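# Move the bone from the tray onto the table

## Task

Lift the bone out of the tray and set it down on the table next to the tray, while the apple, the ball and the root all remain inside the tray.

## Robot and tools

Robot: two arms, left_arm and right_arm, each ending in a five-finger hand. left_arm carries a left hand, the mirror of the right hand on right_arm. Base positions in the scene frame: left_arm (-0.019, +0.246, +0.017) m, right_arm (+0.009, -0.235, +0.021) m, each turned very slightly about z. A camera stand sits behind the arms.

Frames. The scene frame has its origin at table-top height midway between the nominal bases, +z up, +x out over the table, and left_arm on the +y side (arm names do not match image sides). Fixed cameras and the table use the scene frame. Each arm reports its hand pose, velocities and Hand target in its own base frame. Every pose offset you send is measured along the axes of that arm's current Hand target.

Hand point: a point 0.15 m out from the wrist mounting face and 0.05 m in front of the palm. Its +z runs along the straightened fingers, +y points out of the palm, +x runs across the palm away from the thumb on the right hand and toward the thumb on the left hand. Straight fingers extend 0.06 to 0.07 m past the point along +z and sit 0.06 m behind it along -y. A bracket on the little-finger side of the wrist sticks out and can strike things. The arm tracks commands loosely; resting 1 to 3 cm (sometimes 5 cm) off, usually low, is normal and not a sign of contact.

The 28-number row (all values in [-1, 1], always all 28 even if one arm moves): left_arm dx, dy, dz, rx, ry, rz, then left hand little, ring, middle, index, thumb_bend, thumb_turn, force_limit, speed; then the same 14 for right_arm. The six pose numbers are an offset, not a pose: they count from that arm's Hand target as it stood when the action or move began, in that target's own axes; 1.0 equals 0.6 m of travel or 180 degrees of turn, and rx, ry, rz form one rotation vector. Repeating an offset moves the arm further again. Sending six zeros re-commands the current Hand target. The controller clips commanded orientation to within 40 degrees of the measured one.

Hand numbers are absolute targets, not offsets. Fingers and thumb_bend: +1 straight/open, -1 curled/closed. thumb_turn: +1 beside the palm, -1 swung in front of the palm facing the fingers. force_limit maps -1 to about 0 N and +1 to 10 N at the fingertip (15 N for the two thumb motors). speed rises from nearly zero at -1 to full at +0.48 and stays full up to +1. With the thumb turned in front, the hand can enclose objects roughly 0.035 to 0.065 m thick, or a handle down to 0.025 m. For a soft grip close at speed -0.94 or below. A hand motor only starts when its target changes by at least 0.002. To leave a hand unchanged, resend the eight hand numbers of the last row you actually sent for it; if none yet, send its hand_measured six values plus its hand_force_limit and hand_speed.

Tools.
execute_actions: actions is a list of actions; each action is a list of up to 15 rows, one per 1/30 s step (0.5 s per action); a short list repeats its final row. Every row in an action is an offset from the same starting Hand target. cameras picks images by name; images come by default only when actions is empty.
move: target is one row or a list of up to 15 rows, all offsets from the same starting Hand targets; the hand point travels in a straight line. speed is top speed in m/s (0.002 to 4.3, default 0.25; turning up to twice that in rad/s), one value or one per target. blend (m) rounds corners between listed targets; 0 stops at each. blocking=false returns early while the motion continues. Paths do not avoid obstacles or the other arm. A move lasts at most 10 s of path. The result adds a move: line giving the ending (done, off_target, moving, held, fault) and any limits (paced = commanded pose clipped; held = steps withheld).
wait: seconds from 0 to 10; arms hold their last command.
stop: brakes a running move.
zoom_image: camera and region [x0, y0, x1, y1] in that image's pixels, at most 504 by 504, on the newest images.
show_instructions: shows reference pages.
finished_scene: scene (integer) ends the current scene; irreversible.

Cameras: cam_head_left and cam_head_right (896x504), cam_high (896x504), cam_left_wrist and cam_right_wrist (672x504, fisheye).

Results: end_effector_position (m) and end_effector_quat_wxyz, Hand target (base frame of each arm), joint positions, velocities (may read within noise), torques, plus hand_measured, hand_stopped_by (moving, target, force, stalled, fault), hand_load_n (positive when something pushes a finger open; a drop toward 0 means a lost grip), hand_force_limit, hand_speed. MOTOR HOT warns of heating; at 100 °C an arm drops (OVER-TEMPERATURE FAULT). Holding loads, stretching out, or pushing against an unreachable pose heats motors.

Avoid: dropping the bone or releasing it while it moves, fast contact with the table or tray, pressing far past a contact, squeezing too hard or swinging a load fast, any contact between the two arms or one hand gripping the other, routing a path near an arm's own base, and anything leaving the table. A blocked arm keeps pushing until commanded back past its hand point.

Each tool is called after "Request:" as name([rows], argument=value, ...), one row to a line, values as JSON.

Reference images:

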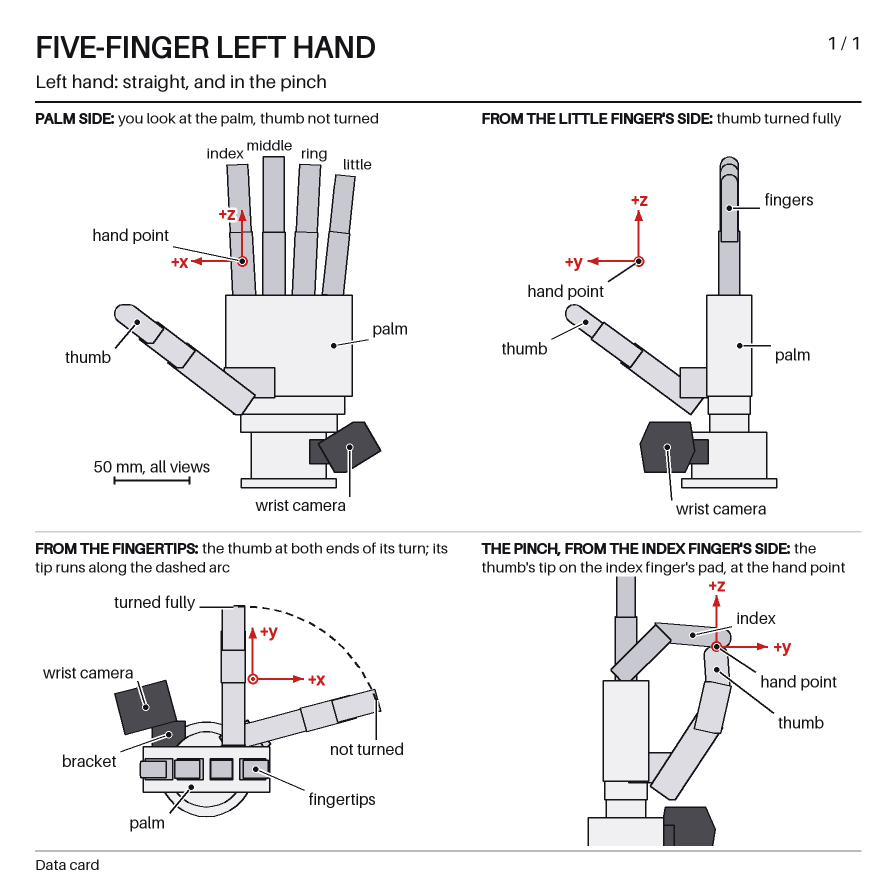

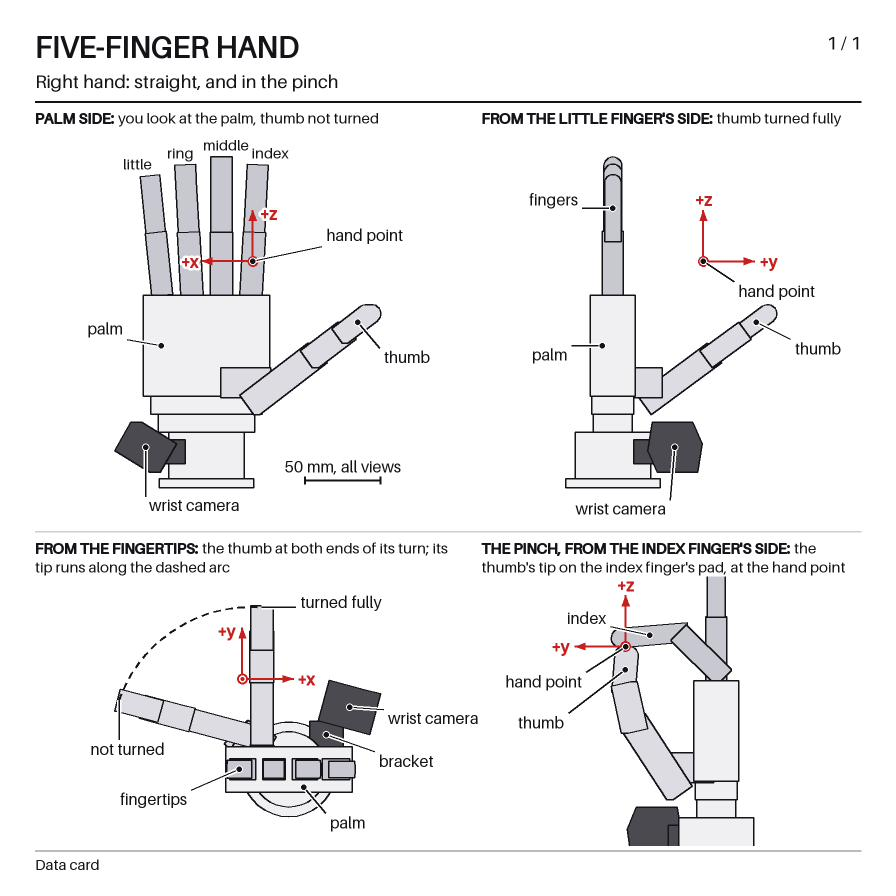

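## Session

Request:
execute_actions(actions=[])

Request:
zoom_image(camera="cam_head_left", region=[345, 180, 545, 350])

Scene clock: 0.00 s.
left_arm: end_effector_position=(+0.5093, -0.0103, +0.3104) hand_measured=(+1.000, +1.000, +1.000, +1.000, +1.000, +1.000) hand_load_n=(+0.0, +0.0, +0.0, +0.0, +0.0, +0.0) hand_stopped_by=(target, target, target, target, target, target) hand_force_limit=0.00 hand_speed=-0.80 end_effector_quat_wxyz=(+0.718, +0.306, +0.590, -0.209) | right_arm: end_effector_position=(+0.0404, -0.2879, +0.1960) hand_measured=(+1.000, +1.000, +1.000, +1.000, +1.000, +1.000) hand_load_n=(+0.0, +0.0, +0.0, +0.0, +0.0, +0.0) hand_stopped_by=(target, target, target, target, target, target) hand_force_limit=0.00 hand_speed=-0.80 end_effector_quat_wxyz=(+0.202, +0.343, +0.898, +0.189)
Joint positions: left_arm=[0.236 1.194 0.589 0.82 0.987 1.587] | right_arm=[-1.873 1.414 1.088 -1.626 -0.423 0.345]
Joint velocities: within noise
Joint torques (N m): no reading
Heat: left arm: hottest shoulder 30 °C; right arm: hottest elbow 34 °C.
Hand target: left_arm +0.5132, -0.0094, +0.3201; +0.722, +0.310, +0.583, -0.205 | right_arm +0.0385, -0.2939, +0.2002; +0.202, +0.342, +0.900, +0.181
camera_calibration:
cam_left_wrist: T_world_to_cam=[[-0.555231, -0.717406, -0.420769, 0.41064], [-0.0573408, 0.537733, -0.841163, 0.296719], [0.829717, -0.442912, -0.339703, -0.202207], [0, 0, 0, 1]] pos_world=[0.412789, 0.0454799, 0.353684]
cam_right_wrist: T_world_to_cam=[[0.392735, 0.834898, 0.385622, 0.153628], [0.383822, -0.529853, 0.756265, -0.322548], [0.835727, -0.149001, -0.528544, 0.138061], [0, 0, 0, 1]] pos_world=[-0.0519148, -0.278595, 0.257661]

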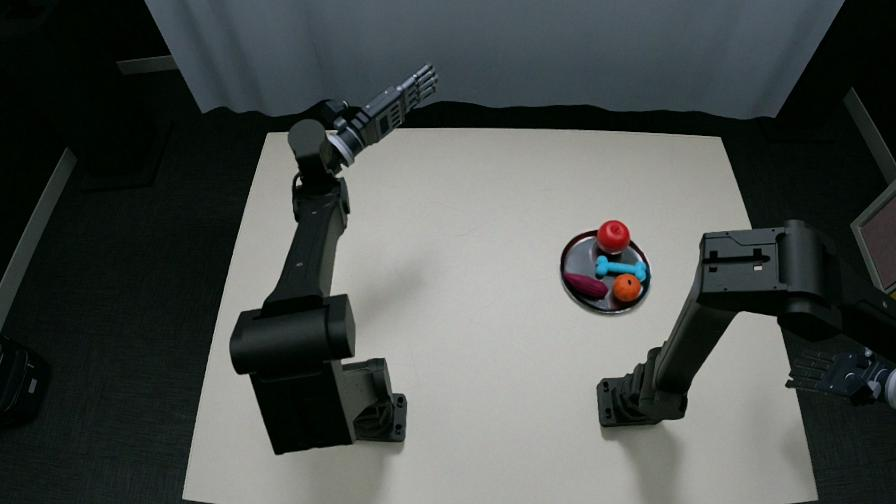

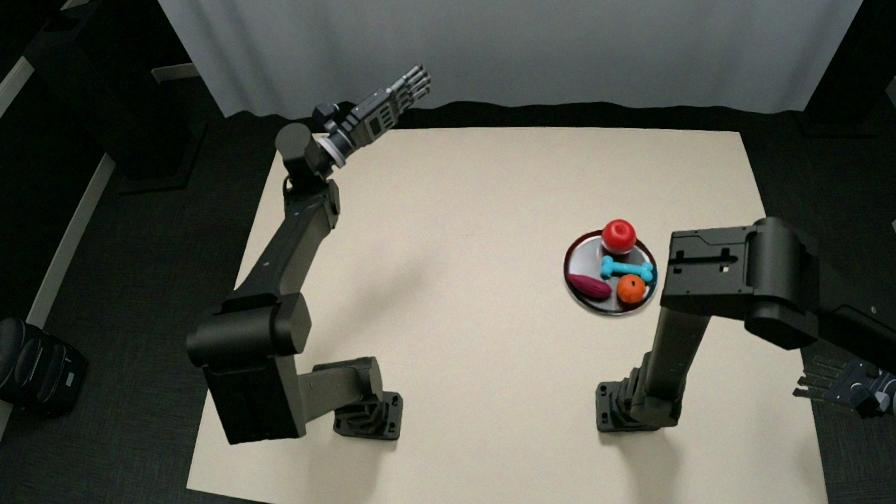

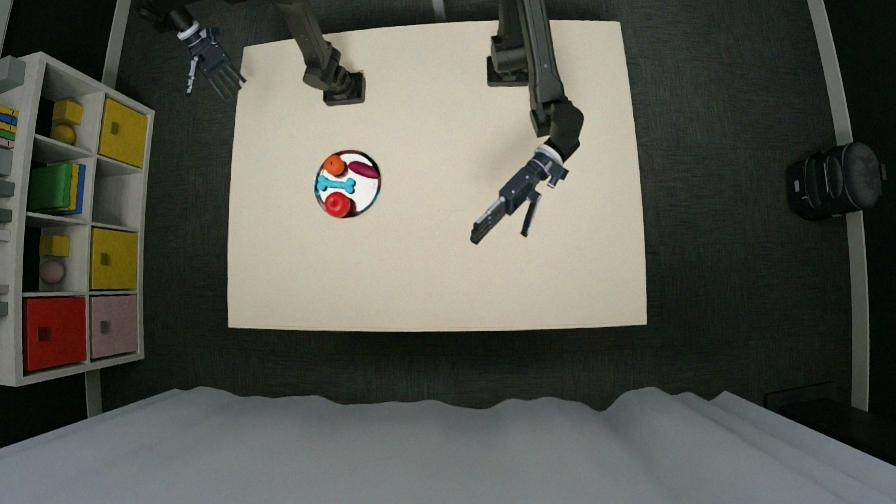

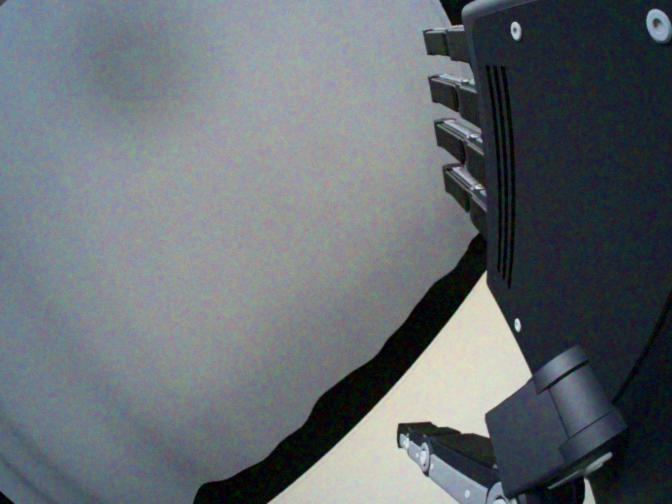

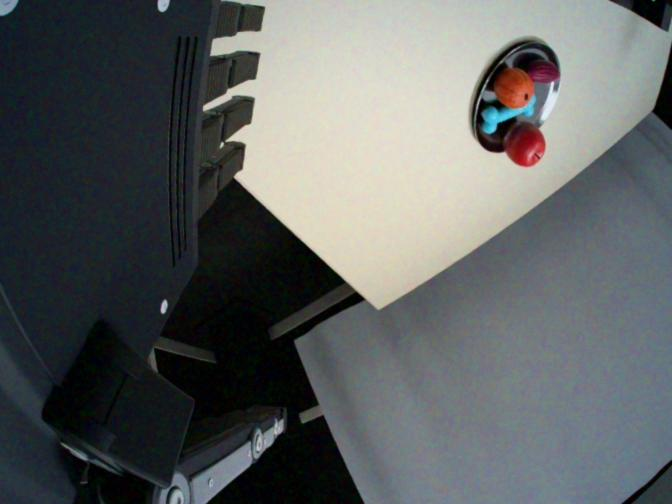

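Scaled by 2.520 from the camera's 896x504 image, which has a finer 1280x720 frame.

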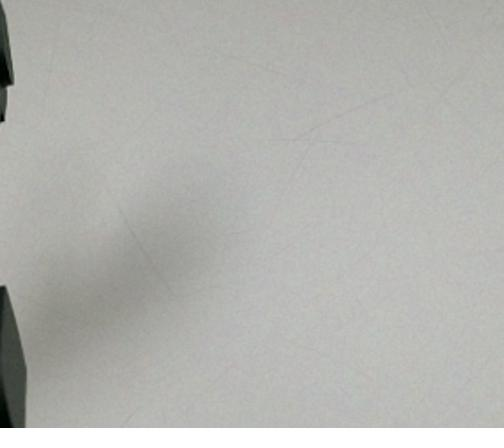

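Request:
zoom_image(camera="cam_head_left", region=[550, 200, 670, 330])

Request:
zoom_image(camera="cam_high", region=[300, 135, 400, 235])

Scaled by 3.877 from the camera's 896x504 image, which has a finer 1280x720 frame.

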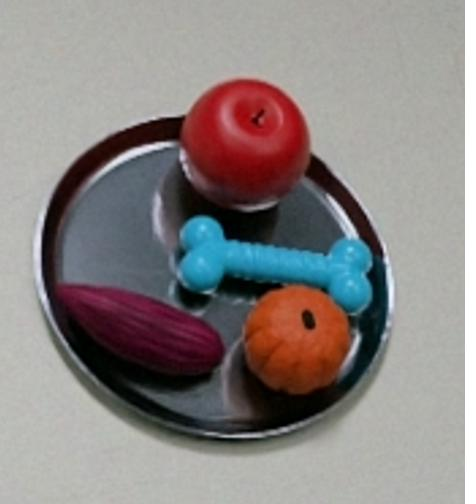

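Scaled by 5.040 from the camera's 896x504 image, which has a finer 1280x720 frame.

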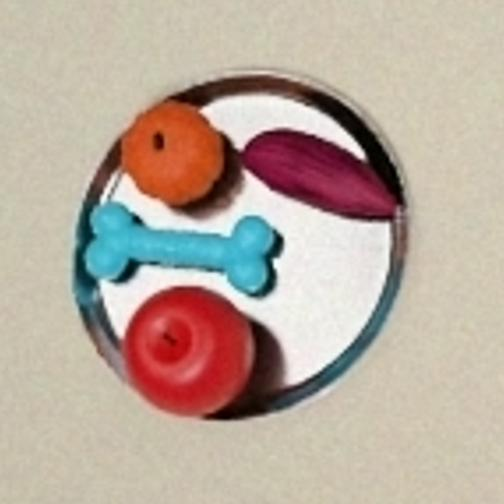

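Request:
move([
  [0,0,0,0,0,0,1,1,1,1,1,1,0,-0.8,-0.1225,0.2505,0.1707,0.145,0.0375,-0.3049,1,1,0.1,0.1,0.5,-1,-0.3,0],
  [0,0,0,0,0,0,1,1,1,1,1,1,0,-0.8,0.0507,0.5093,0.3803,0.2796,-0.106,-0.5884,1,1,0.1,0.1,0.5,-1,-0.3,0],
], speed=0.3, blend=0.03, cameras=["cam_head_left","cam_right_wrist"])

Request:
zoom_image(camera="cam_right_wrist", region=[332, 0, 672, 340])

Scene clock: 96.03 s.
left_arm: end_effector_position=(+0.5093, -0.0103, +0.3104) hand_measured=(+1.000, +1.000, +1.000, +1.000, +1.000, +1.000) hand_load_n=(+0.0, +0.0, +0.0, +0.0, +0.0, +0.0) hand_stopped_by=(target, target, target, target, target, target) hand_force_limit=0.00 hand_speed=-0.80 end_effector_quat_wxyz=(+0.718, +0.306, +0.590, -0.209) | right_arm: end_effector_position=(+0.2931, -0.0199, +0.1474) hand_measured=(+1.000, +1.000, +0.100, +0.100, +0.500, -1.000) hand_load_n=(+0.0, +0.0, +0.0, +0.0, +0.0, +0.0) hand_stopped_by=(target, target, target, target, target, target) hand_force_limit=-0.30 hand_speed=0.00 end_effector_quat_wxyz=(+0.239, -0.416, +0.759, -0.440)
Joint positions: left_arm=[0.236 1.194 0.589 0.82 0.987 1.587] | right_arm=[0.183 0.508 0.424 -0.584 0.636 0.434]
Joint torques (N m): left_arm=[-0.09 -9.17 8.62 1.17 -0.11 0.02] | right_arm=[2.14 4.37 8.17 2.33 0.37 0.01]
Heat: left arm: hottest elbow 37 °C; right arm: hottest elbow 44 °C.
Hand target: left_arm +0.5132, -0.0094, +0.3201; +0.722, +0.310, +0.583, -0.205 | right_arm +0.2946, -0.0159, +0.1405; +0.242, -0.417, +0.758, -0.438
Off the commanded pose: left_arm 0.010 m, 1 deg | right_arm 0.008 m, 0 deg.
move: done
camera_calibration:
cam_right_wrist: T_world_to_cam=[[-0.502751, 0.0581466, -0.862474, 0.280467], [-0.0580724, 0.993209, 0.100812, 0.0156043], [0.862479, 0.100769, -0.49596, -0.0665005], [0, 0, 0, 1]] pos_world=[0.199267, -0.0251053, 0.207341]
Images, in order (width x height): cam_head_left 896x504, cam_right_wrist 672x504.

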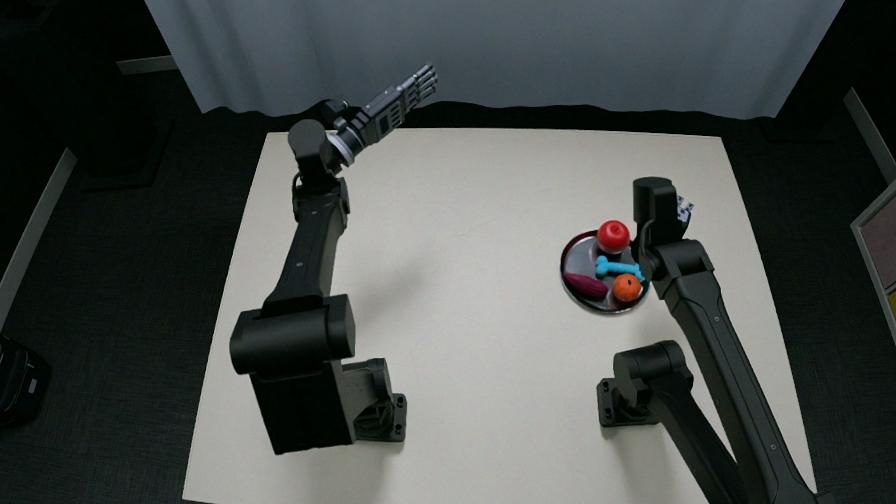

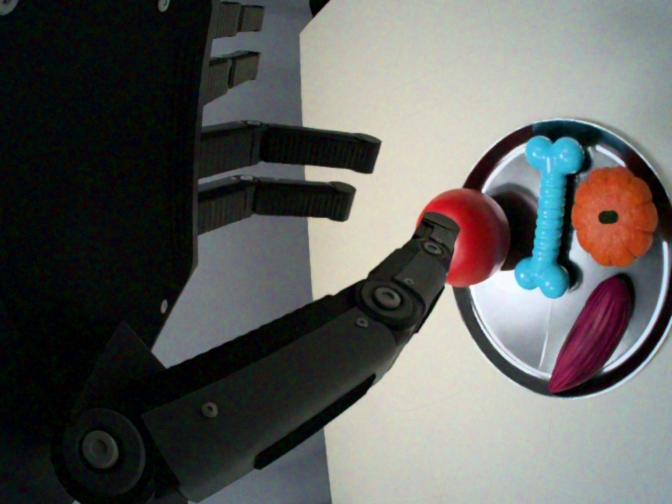

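Scaled by 1.482 from the camera's 672x504 image, which has a finer 960x720 frame.

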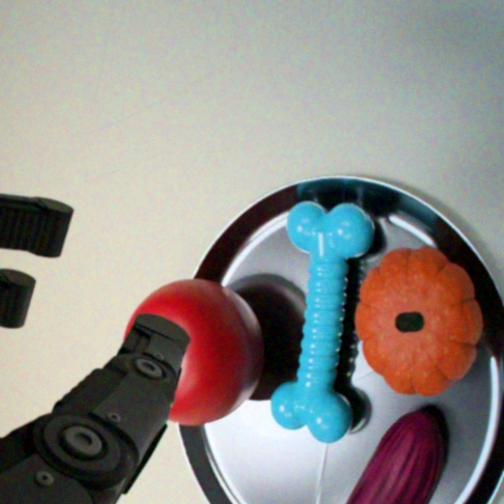

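Request:
move(target=[0,0,0,0,0,0,1,1,1,1,1,1,0,-0.8,-0.0058,0.1568,0.0693,0,0,0,1,1,0.1,0.1,0.5,-1,-0.3,0], speed=0.12, cameras=["cam_head_left","cam_right_wrist"])

Request:
zoom_image(camera="cam_right_wrist", region=[292, 50, 652, 350])

Request:
zoom_image(camera="cam_head_left", region=[550, 210, 670, 330])

Scene clock: 115.13 s.
left_arm: end_effector_position=(+0.5093, -0.0103, +0.3104) hand_measured=(+1.000, +1.000, +1.000, +1.000, +1.000, +1.000) hand_load_n=(+0.0, -0.5, +0.0, +0.5, +0.0, +0.5) hand_stopped_by=(target, target, target, target, target, target) hand_force_limit=0.00 hand_speed=-0.80 end_effector_quat_wxyz=(+0.718, +0.306, +0.590, -0.209) | right_arm: end_effector_position=(+0.2886, -0.0090, +0.0439) hand_measured=(+1.000, +1.000, +0.100, +0.100, +0.500, -1.000) hand_load_n=(+0.0, +0.0, +0.0, +0.0, +0.5, +0.0) hand_stopped_by=(target, target, target, target, target, target) hand_force_limit=-0.30 hand_speed=0.00 end_effector_quat_wxyz=(+0.240, -0.417, +0.759, -0.439)
Joint positions: left_arm=[0.236 1.194 0.589 0.82 0.987 1.587] | right_arm=[0.252 0.662 0.183 -0.221 0.687 0.489]
Joint torques (N m): left_arm=[-0.91 -9 8.54 1.06 -0.14 0.04] | right_arm=[1.79 3.9 7.41 2.28 0.35 -0.01]
Heat: left arm: hottest elbow 38 °C; right arm: hottest elbow 43 °C.
Hand target: left_arm +0.5132, -0.0094, +0.3201; +0.722, +0.310, +0.583, -0.205 | right_arm +0.2873, -0.0070, +0.0382; +0.242, -0.418, +0.758, -0.438
Off the commanded pose: left_arm 0.010 m, 1 deg | right_arm 0.006 m, 0 deg.
move: done
camera_calibration:
cam_right_wrist: T_world_to_cam=[[-0.503069, 0.0578326, -0.862309, 0.188282], [-0.0604445, 0.992961, 0.101858, 0.0157041], [0.86213, 0.103364, -0.496032, -0.114944], [0, 0, 0, 1]] pos_world=[0.194764, -0.0146014, 0.103742]
Images, in order (width x height): cam_head_left 896x504, cam_right_wrist 672x504.

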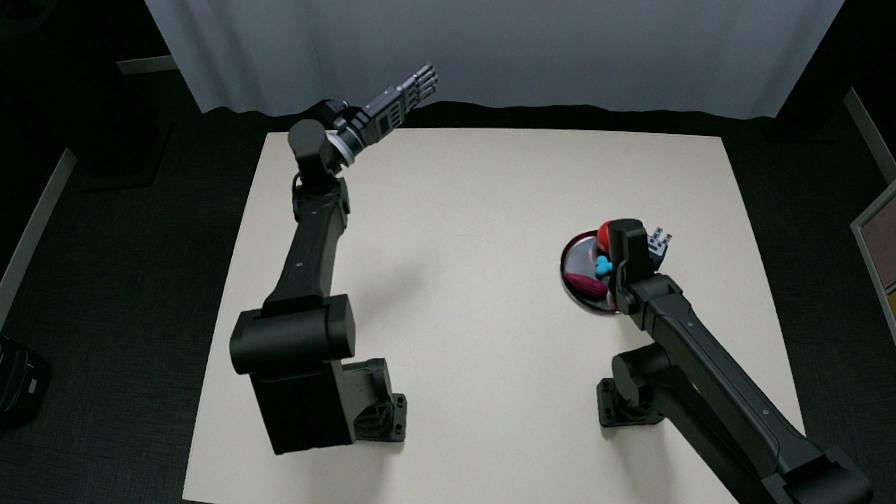

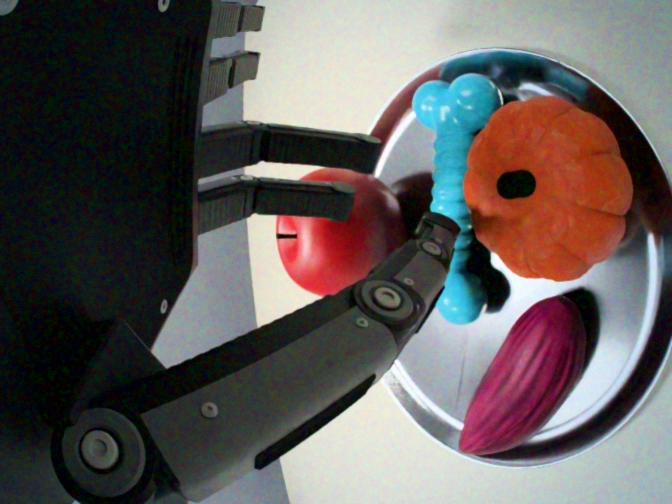

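Scaled by 1.400 from the camera's 672x504 image, which has a finer 960x720 frame.

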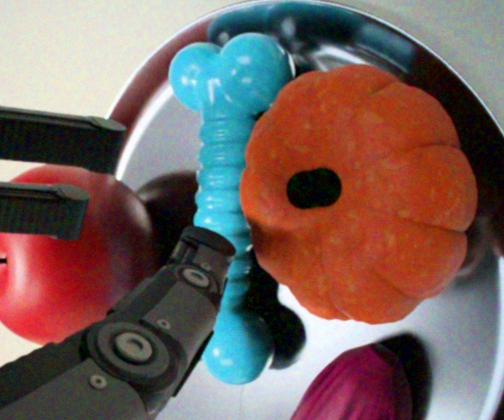

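Scaled by 4.200 from the camera's 896x504 image, which has a finer 1280x720 frame.

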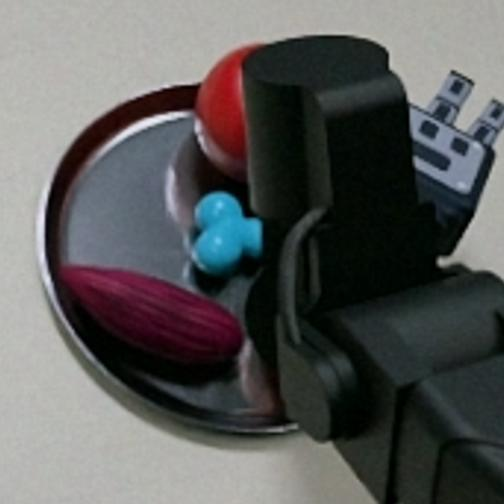

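Request:
move(target=[0,0,0,0,0,0,1,1,1,1,1,1,0,-0.8,-0.0003,0.044,0.0243,0,0,0,1,1,0.1,0.1,0.5,-1,-0.3,0], speed=0.06, cameras=["cam_head_left","cam_right_wrist"])

Request:
zoom_image(camera="cam_right_wrist", region=[252, 50, 612, 350])

Scene clock: 126.40 s.
left_arm: end_effector_position=(+0.5093, -0.0103, +0.3104) hand_measured=(+1.000, +1.000, +1.000, +1.000, +1.000, +1.000) hand_load_n=(+0.0, +0.0, +0.0, +0.0, +0.0, +0.0) hand_stopped_by=(target, target, target, target, target, target) hand_force_limit=0.00 hand_speed=-0.80 end_effector_quat_wxyz=(+0.718, +0.306, +0.590, -0.209) | right_arm: end_effector_position=(+0.2892, -0.0090, +0.0133) hand_measured=(+1.000, +1.000, +0.100, +0.100, +0.500, -1.000) hand_load_n=(+0.0, +0.0, -0.5, +0.0, +0.0, +0.0) hand_stopped_by=(target, target, target, target, target, target) hand_force_limit=-0.30 hand_speed=0.00 end_effector_quat_wxyz=(+0.240, -0.415, +0.760, -0.440)
Joint positions: left_arm=[0.236 1.194 0.589 0.82 0.987 1.587] | right_arm=[0.254 0.803 0.124 -0.024 0.691 0.494]
Joint torques (N m): left_arm=[-0.5 -8.59 8.66 1.06 -0.17 -0.03] | right_arm=[1.85 3.25 6.54 2.3 0.31 -0.05]
Heat: left arm: hottest elbow 38 °C; right arm: hottest elbow 42 °C.
Hand target: left_arm +0.5132, -0.0094, +0.3201; +0.722, +0.310, +0.583, -0.205 | right_arm +0.2869, -0.0067, +0.0080; +0.242, -0.417, +0.758, -0.438
Off the commanded pose: left_arm 0.010 m, 1 deg | right_arm 0.006 m, 0 deg.
move: done
camera_calibration:
cam_right_wrist: T_world_to_cam=[[-0.502138, 0.0609372, -0.862638, 0.161978], [-0.0563151, 0.993093, 0.102933, 0.0175913], [0.862952, 0.100266, -0.495238, -0.130995], [0, 0, 0, 1]] pos_world=[0.195369, -0.0142058, 0.0730437]
Images, in order (width x height): cam_head_left 896x504, cam_right_wrist 672x504.

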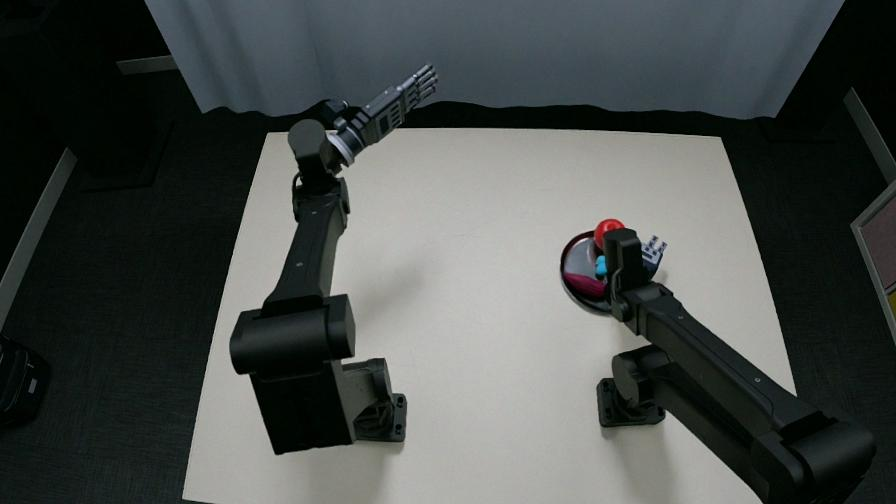

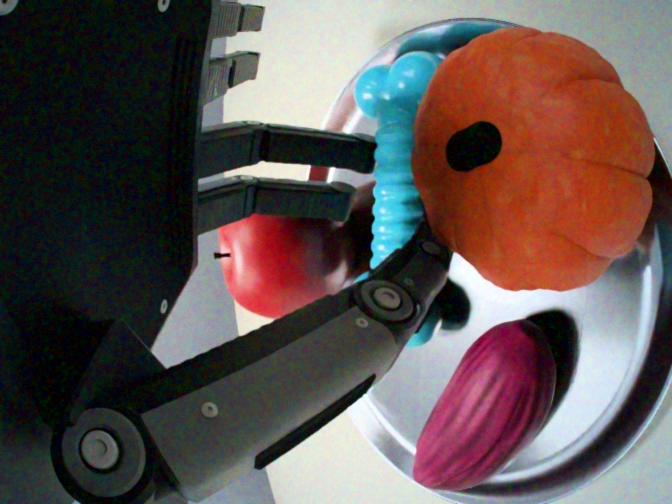

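Scaled by 1.400 from the camera's 672x504 image, which has a finer 960x720 frame.

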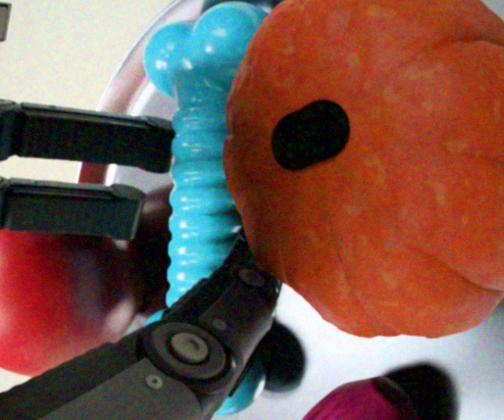

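Request:
move([
  [0,0,0,0,0,0,1,1,1,1,1,1,0,-0.8,0,0.0144,0.0083,0,0,0,1,1,0.1,0.1,0.5,-1,-0.3,0],
  [0,0,0,0,0,0,1,1,1,1,1,1,0,-0.8,0,0.0144,0.0083,0,0,0,1,1,-0.05,-0.05,0.3,-1,-0.4,-0.7],
], speed=0.05, cameras=["cam_head_left","cam_right_wrist"])

Request:
zoom_image(camera="cam_right_wrist", region=[252, 50, 612, 350])

Request:
zoom_image(camera="cam_head_left", region=[550, 210, 670, 330])

Scene clock: 139.60 s.
left_arm: end_effector_position=(+0.5093, -0.0103, +0.3104) hand_measured=(+1.000, +1.000, +1.000, +1.000, +1.000, +1.000) hand_load_n=(+0.0, +0.0, +0.0, +0.0, +0.0, +0.0) hand_stopped_by=(target, target, target, target, target, target) hand_force_limit=0.00 hand_speed=-0.80 end_effector_quat_wxyz=(+0.718, +0.306, +0.590, -0.209) | right_arm: end_effector_position=(+0.2897, -0.0089, +0.0026) hand_measured=(+1.000, +1.000, -0.050, -0.050, +0.348, -1.000) hand_load_n=(+0.0, +0.0, +6.0, +0.0, +4.5, +4.0) hand_stopped_by=(target, target, force, target, force, target) hand_force_limit=-0.40 hand_speed=-0.70 end_effector_quat_wxyz=(+0.239, -0.415, +0.760, -0.440)
Joint positions: left_arm=[0.236 1.194 0.589 0.82 0.987 1.587] | right_arm=[0.254 0.87 0.106 0.06 0.691 0.494]
Joint torques (N m): left_arm=[-0.21 -9.05 8.57 1.25 -0.15 0.05] | right_arm=[1.9 2.96 6.11 2.29 0.3 -0.05]
Heat: left arm: hottest elbow 38 °C; right arm: hottest elbow 43 °C.
Hand target: left_arm +0.5132, -0.0094, +0.3201; +0.722, +0.310, +0.583, -0.205 | right_arm +0.2869, -0.0066, -0.0020; +0.242, -0.418, +0.758, -0.438
Off the commanded pose: left_arm 0.010 m, 1 deg | right_arm 0.006 m, 0 deg.
move: done
camera_calibration:
cam_right_wrist: T_world_to_cam=[[-0.502825, 0.0608231, -0.862246, 0.153186], [-0.0562039, 0.99311, 0.10283, 0.0185963], [0.862559, 0.100167, -0.495942, -0.136567], [0, 0, 0, 1]] pos_world=[0.195868, -0.014106, 0.0624426]
Images, in order (width x height): cam_head_left 896x504, cam_right_wrist 672x504.

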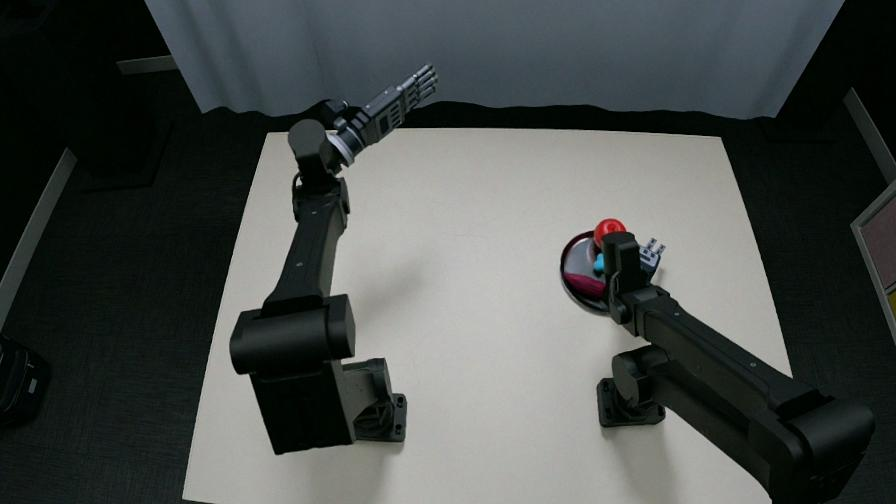

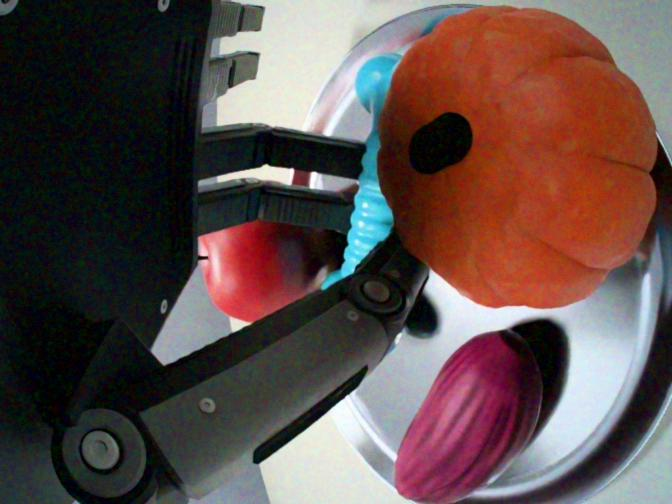

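Scaled by 1.400 from the camera's 672x504 image, which has a finer 960x720 frame.

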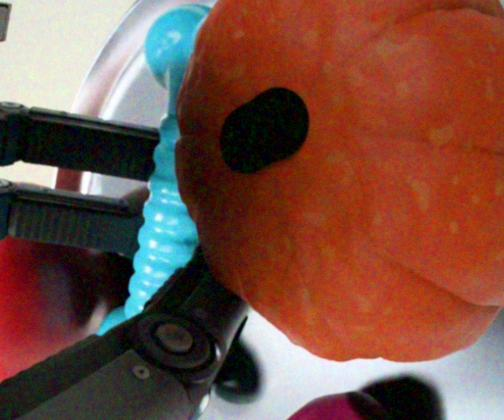

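Scaled by 4.200 from the camera's 896x504 image, which has a finer 1280x720 frame.

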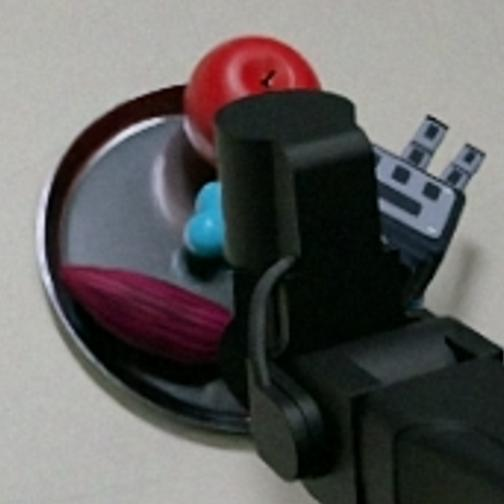

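Request:
move(target=[0,0,0,0,0,0,1,1,1,1,1,1,0,-0.8,0,0,0,0,0,0,1,1,-0.12,-0.16,0.24,-1,-0.15,-0.8], speed=0.05, cameras=["cam_head_left","cam_right_wrist"])

Request:
zoom_image(camera="cam_right_wrist", region=[252, 50, 612, 350])

Scene clock: 143.70 s.
left_arm: end_effector_position=(+0.5093, -0.0103, +0.3104) hand_measured=(+1.000, +1.000, +1.000, +1.000, +1.000, +1.000) hand_load_n=(+0.0, +0.0, +0.0, +0.0, +0.0, +0.0) hand_stopped_by=(target, target, target, target, target, target) hand_force_limit=0.00 hand_speed=-0.80 end_effector_quat_wxyz=(+0.718, +0.306, +0.590, -0.209) | right_arm: end_effector_position=(+0.2897, -0.0089, +0.0026) hand_measured=(+1.000, +1.000, -0.050, -0.102, +0.326, -1.000) hand_load_n=(+0.0, +0.0, +7.0, +4.0, +8.5, +4.5) hand_stopped_by=(target, target, force, force, force, target) hand_force_limit=-0.15 hand_speed=-0.80 end_effector_quat_wxyz=(+0.239, -0.415, +0.760, -0.440)
Joint positions: left_arm=[0.236 1.194 0.589 0.82 0.987 1.587] | right_arm=[0.254 0.87 0.106 0.06 0.691 0.494]
Joint torques (N m): left_arm=[0.03 -8.41 8.54 1.06 -0.12 0.04] | right_arm=[1.85 2.96 6.11 2.29 0.3 -0.05]
Heat: left arm: hottest elbow 38 °C; right arm: hottest elbow 42 °C.
Hand target: left_arm +0.5132, -0.0094, +0.3201; +0.722, +0.310, +0.583, -0.205 | right_arm +0.2869, -0.0066, -0.0020; +0.242, -0.418, +0.758, -0.438
Off the commanded pose: left_arm 0.010 m, 1 deg | right_arm 0.006 m, 0 deg.
move: done
camera_calibration:
cam_right_wrist: T_world_to_cam=[[-0.502825, 0.0608231, -0.862246, 0.153186], [-0.0562039, 0.99311, 0.10283, 0.0185963], [0.862559, 0.100167, -0.495942, -0.136567], [0, 0, 0, 1]] pos_world=[0.195868, -0.014106, 0.0624426]
Images, in order (width x height): cam_head_left 896x504, cam_right_wrist 672x504.

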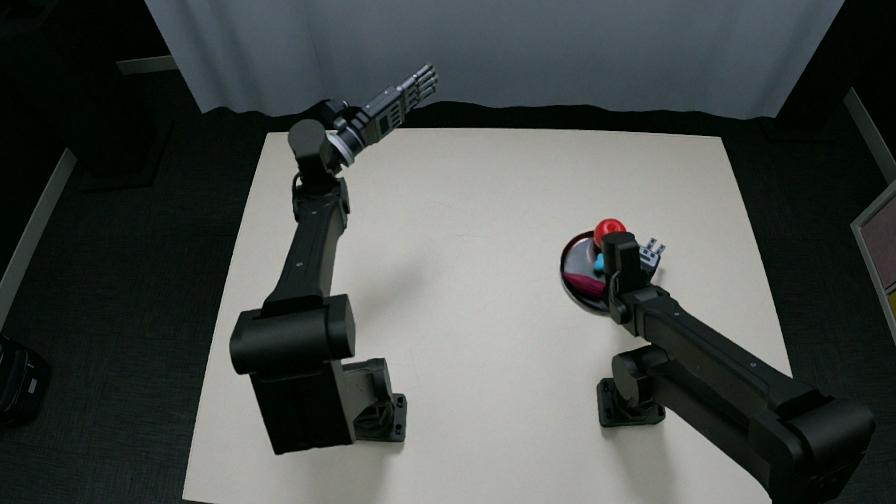

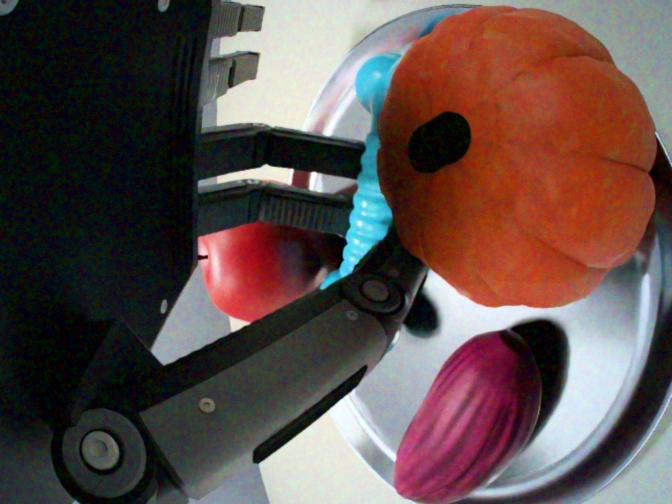

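Scaled by 1.400 from the camera's 672x504 image, which has a finer 960x720 frame.

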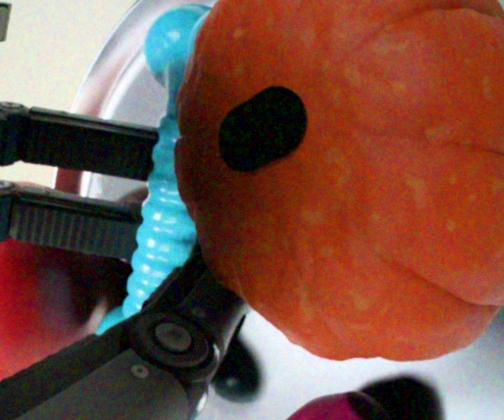

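Request:
move(target=[0,0,0,0,0,0,1,1,1,1,1,1,0,-0.8,0,-0.101,-0.058,0,0,0,1,1,-0.12,-0.16,0.24,-1,-0.15,-0.8], speed=0.08, cameras=["cam_head_left","cam_right_wrist"])

Request:
zoom_image(camera="cam_head_left", region=[550, 200, 690, 330])

Scene clock: 148.50 s.
left_arm: end_effector_position=(+0.5093, -0.0103, +0.3104) hand_measured=(+1.000, +1.000, +1.000, +1.000, +1.000, +1.000) hand_load_n=(+0.0, +0.0, +0.0, +0.0, +0.0, +0.0) hand_stopped_by=(target, target, target, target, target, target) hand_force_limit=0.00 hand_speed=-0.80 end_effector_quat_wxyz=(+0.718, +0.306, +0.590, -0.209) | right_arm: end_effector_position=(+0.2661, -0.0137, +0.0307) hand_measured=(+1.000, +1.000, -0.050, -0.102, +0.326, -1.000) hand_load_n=(+0.0, +0.0, +7.5, +3.5, +8.5, +4.0) hand_stopped_by=(target, target, force, force, force, target) hand_force_limit=-0.15 hand_speed=-0.80 end_effector_quat_wxyz=(+0.214, -0.434, +0.762, -0.431)
Joint positions: left_arm=[0.236 1.194 0.589 0.82 0.987 1.587] | right_arm=[0.254 0.602 0.163 -0.328 0.683 0.49]
Joint torques (N m): left_arm=[-0.09 -9.05 8.49 1.1 -0.16 0.02] | right_arm=[1.44 2.9 13.05 1.09 0.42 -0.06]
Heat: left arm: hottest elbow 38 °C; right arm: hottest elbow 43 °C.
Hand target: left_arm +0.5132, -0.0094, +0.3201; +0.722, +0.310, +0.583, -0.205 | right_arm +0.2869, -0.0068, +0.0678; +0.242, -0.418, +0.758, -0.438
Off the commanded pose: left_arm 0.010 m, 1 deg | right_arm 0.043 m, 4 deg.
move: off_target (right_arm)
camera_calibration:
cam_right_wrist: T_world_to_cam=[[-0.557602, 0.0444964, -0.828915, 0.179227], [-0.0576453, 0.994076, 0.0921397, 0.0198713], [0.828104, 0.0991604, -0.551734, -0.0909548], [0, 0, 0, 1]] pos_world=[0.176403, -0.0187094, 0.0965502]
Images, in order (width x height): cam_head_left 896x504, cam_right_wrist 672x504.

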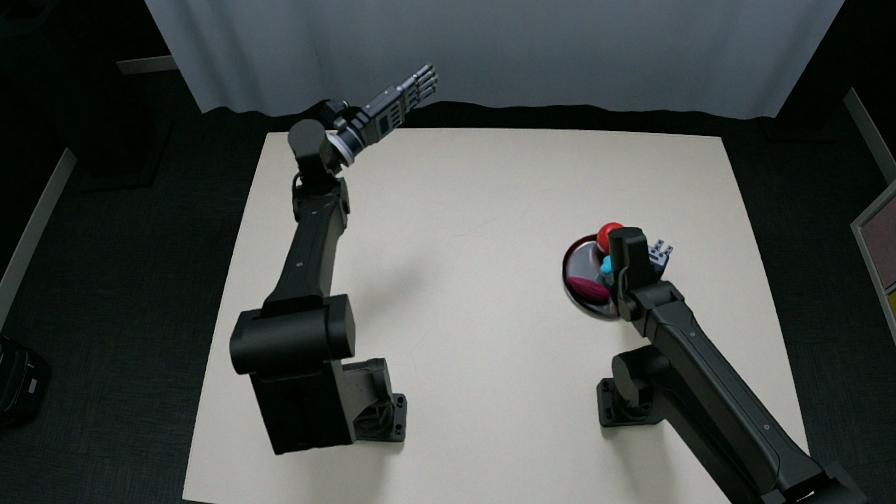

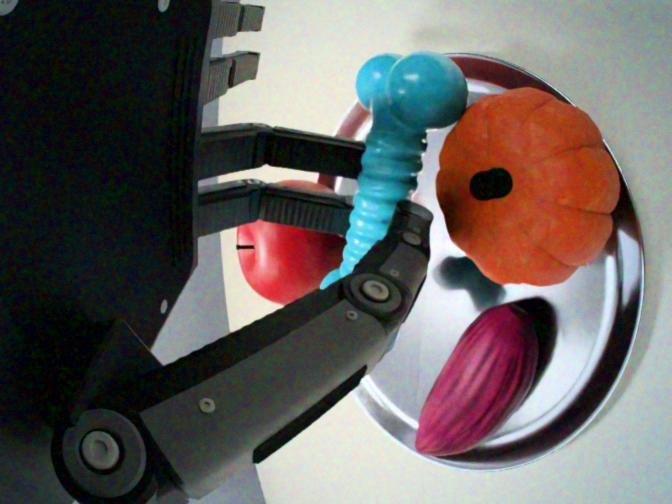

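Scaled by 3.600 from the camera's 896x504 image, which has a finer 1280x720 frame.

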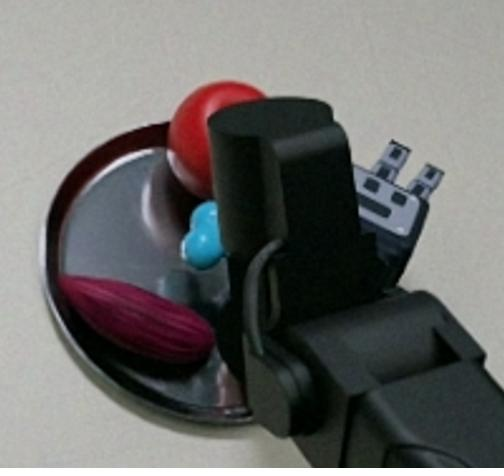

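Request:
move([
  [0,0,0,0,0,0,1,1,1,1,1,1,0,-0.8,-0.0102,-0.1232,-0.0597,0,0,0,1,1,-0.12,-0.16,0.24,-1,-0.15,-0.8],
  [0,0,0,0,0,0,1,1,1,1,1,1,0,-0.8,-0.3063,-0.0073,-0.2257,0,0,0,1,1,-0.12,-0.16,0.24,-1,-0.15,-0.8],
  [0,0,0,0,0,0,1,1,1,1,1,1,0,-0.8,-0.306,0.1442,-0.1387,0,0,0,1,1,-0.12,-0.16,0.24,-1,-0.15,-0.8],
], speed=[0.12,0.18,0.12], blend=[0.02,0.02,0], cameras=["cam_head_left","cam_right_wrist"])

Request:
zoom_image(camera="cam_head_left", region=[480, 180, 680, 340])

Scene clock: 160.90 s.
left_arm: end_effector_position=(+0.5093, -0.0103, +0.3104) hand_measured=(+1.000, +1.000, +1.000, +1.000, +1.000, +1.000) hand_load_n=(+0.0, +0.0, +0.0, +0.0, +0.0, +0.0) hand_stopped_by=(target, target, target, target, target, target) hand_force_limit=0.00 hand_speed=-0.80 end_effector_quat_wxyz=(+0.718, +0.306, +0.590, -0.209) | right_arm: end_effector_position=(+0.2901, +0.2086, +0.0395) hand_measured=(+1.000, +1.000, -0.050, -0.102, +0.326, -1.000) hand_load_n=(+0.0, +0.0, +7.5, +4.0, +8.5, +4.0) hand_stopped_by=(target, target, force, force, force, target) hand_force_limit=-0.15 hand_speed=-0.80 end_effector_quat_wxyz=(+0.239, -0.415, +0.762, -0.437)
Joint positions: left_arm=[0.236 1.194 0.589 0.82 0.987 1.587] | right_arm=[1.022 1.382 0.661 -0.888 1.042 1.617]
Joint torques (N m): left_arm=[-0.32 -8.64 8.47 1.14 -0.15 0.08] | right_arm=[1.96 -2.49 5.56 0.85 0.82 -0.03]
Heat: left arm: hottest elbow 38 °C; right arm: hottest elbow 48 °C.
Hand target: left_arm +0.5132, -0.0094, +0.3201; +0.722, +0.310, +0.583, -0.205 | right_arm +0.2875, +0.2101, +0.0346; +0.242, -0.418, +0.758, -0.438
Off the commanded pose: left_arm 0.010 m, 1 deg | right_arm 0.006 m, 1 deg.
move: done
camera_calibration:
cam_right_wrist: T_world_to_cam=[[-0.505589, 0.066003, -0.860246, 0.171637], [-0.055002, 0.992576, 0.108482, -0.201693], [0.861019, 0.102163, -0.498205, -0.140277], [0, 0, 0, 1]] pos_world=[0.196466, 0.203198, 0.0996434]
Images, in order (width x height): cam_head_left 896x504, cam_right_wrist 672x504.

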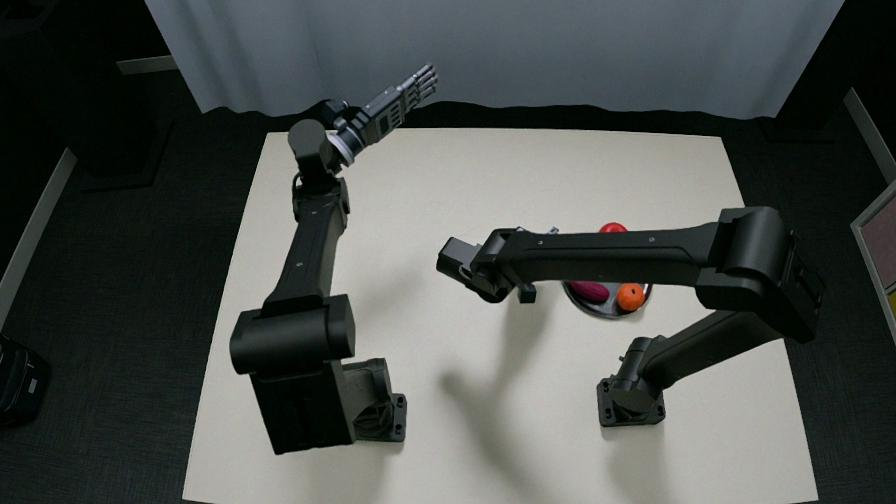

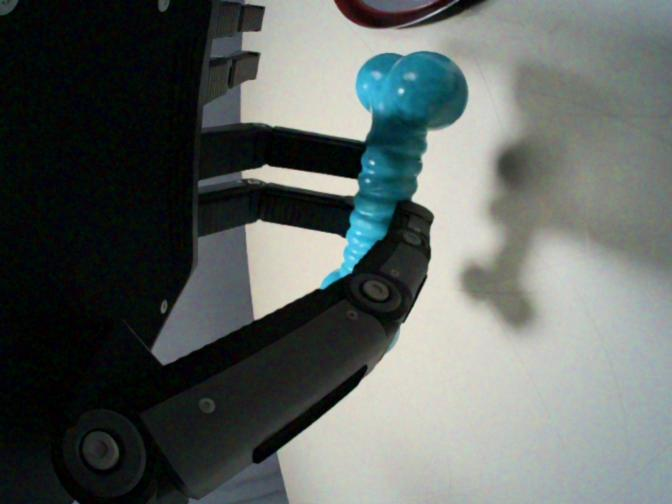

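Scaled by 2.520 from the camera's 896x504 image, which has a finer 1280x720 frame.

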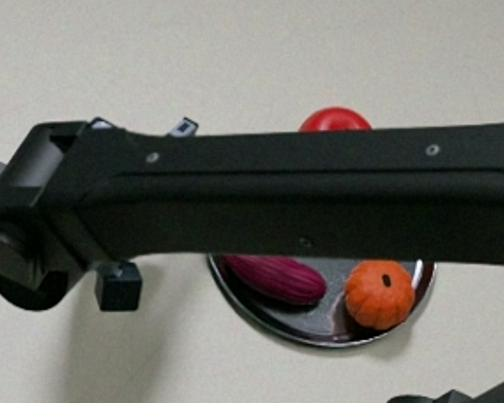

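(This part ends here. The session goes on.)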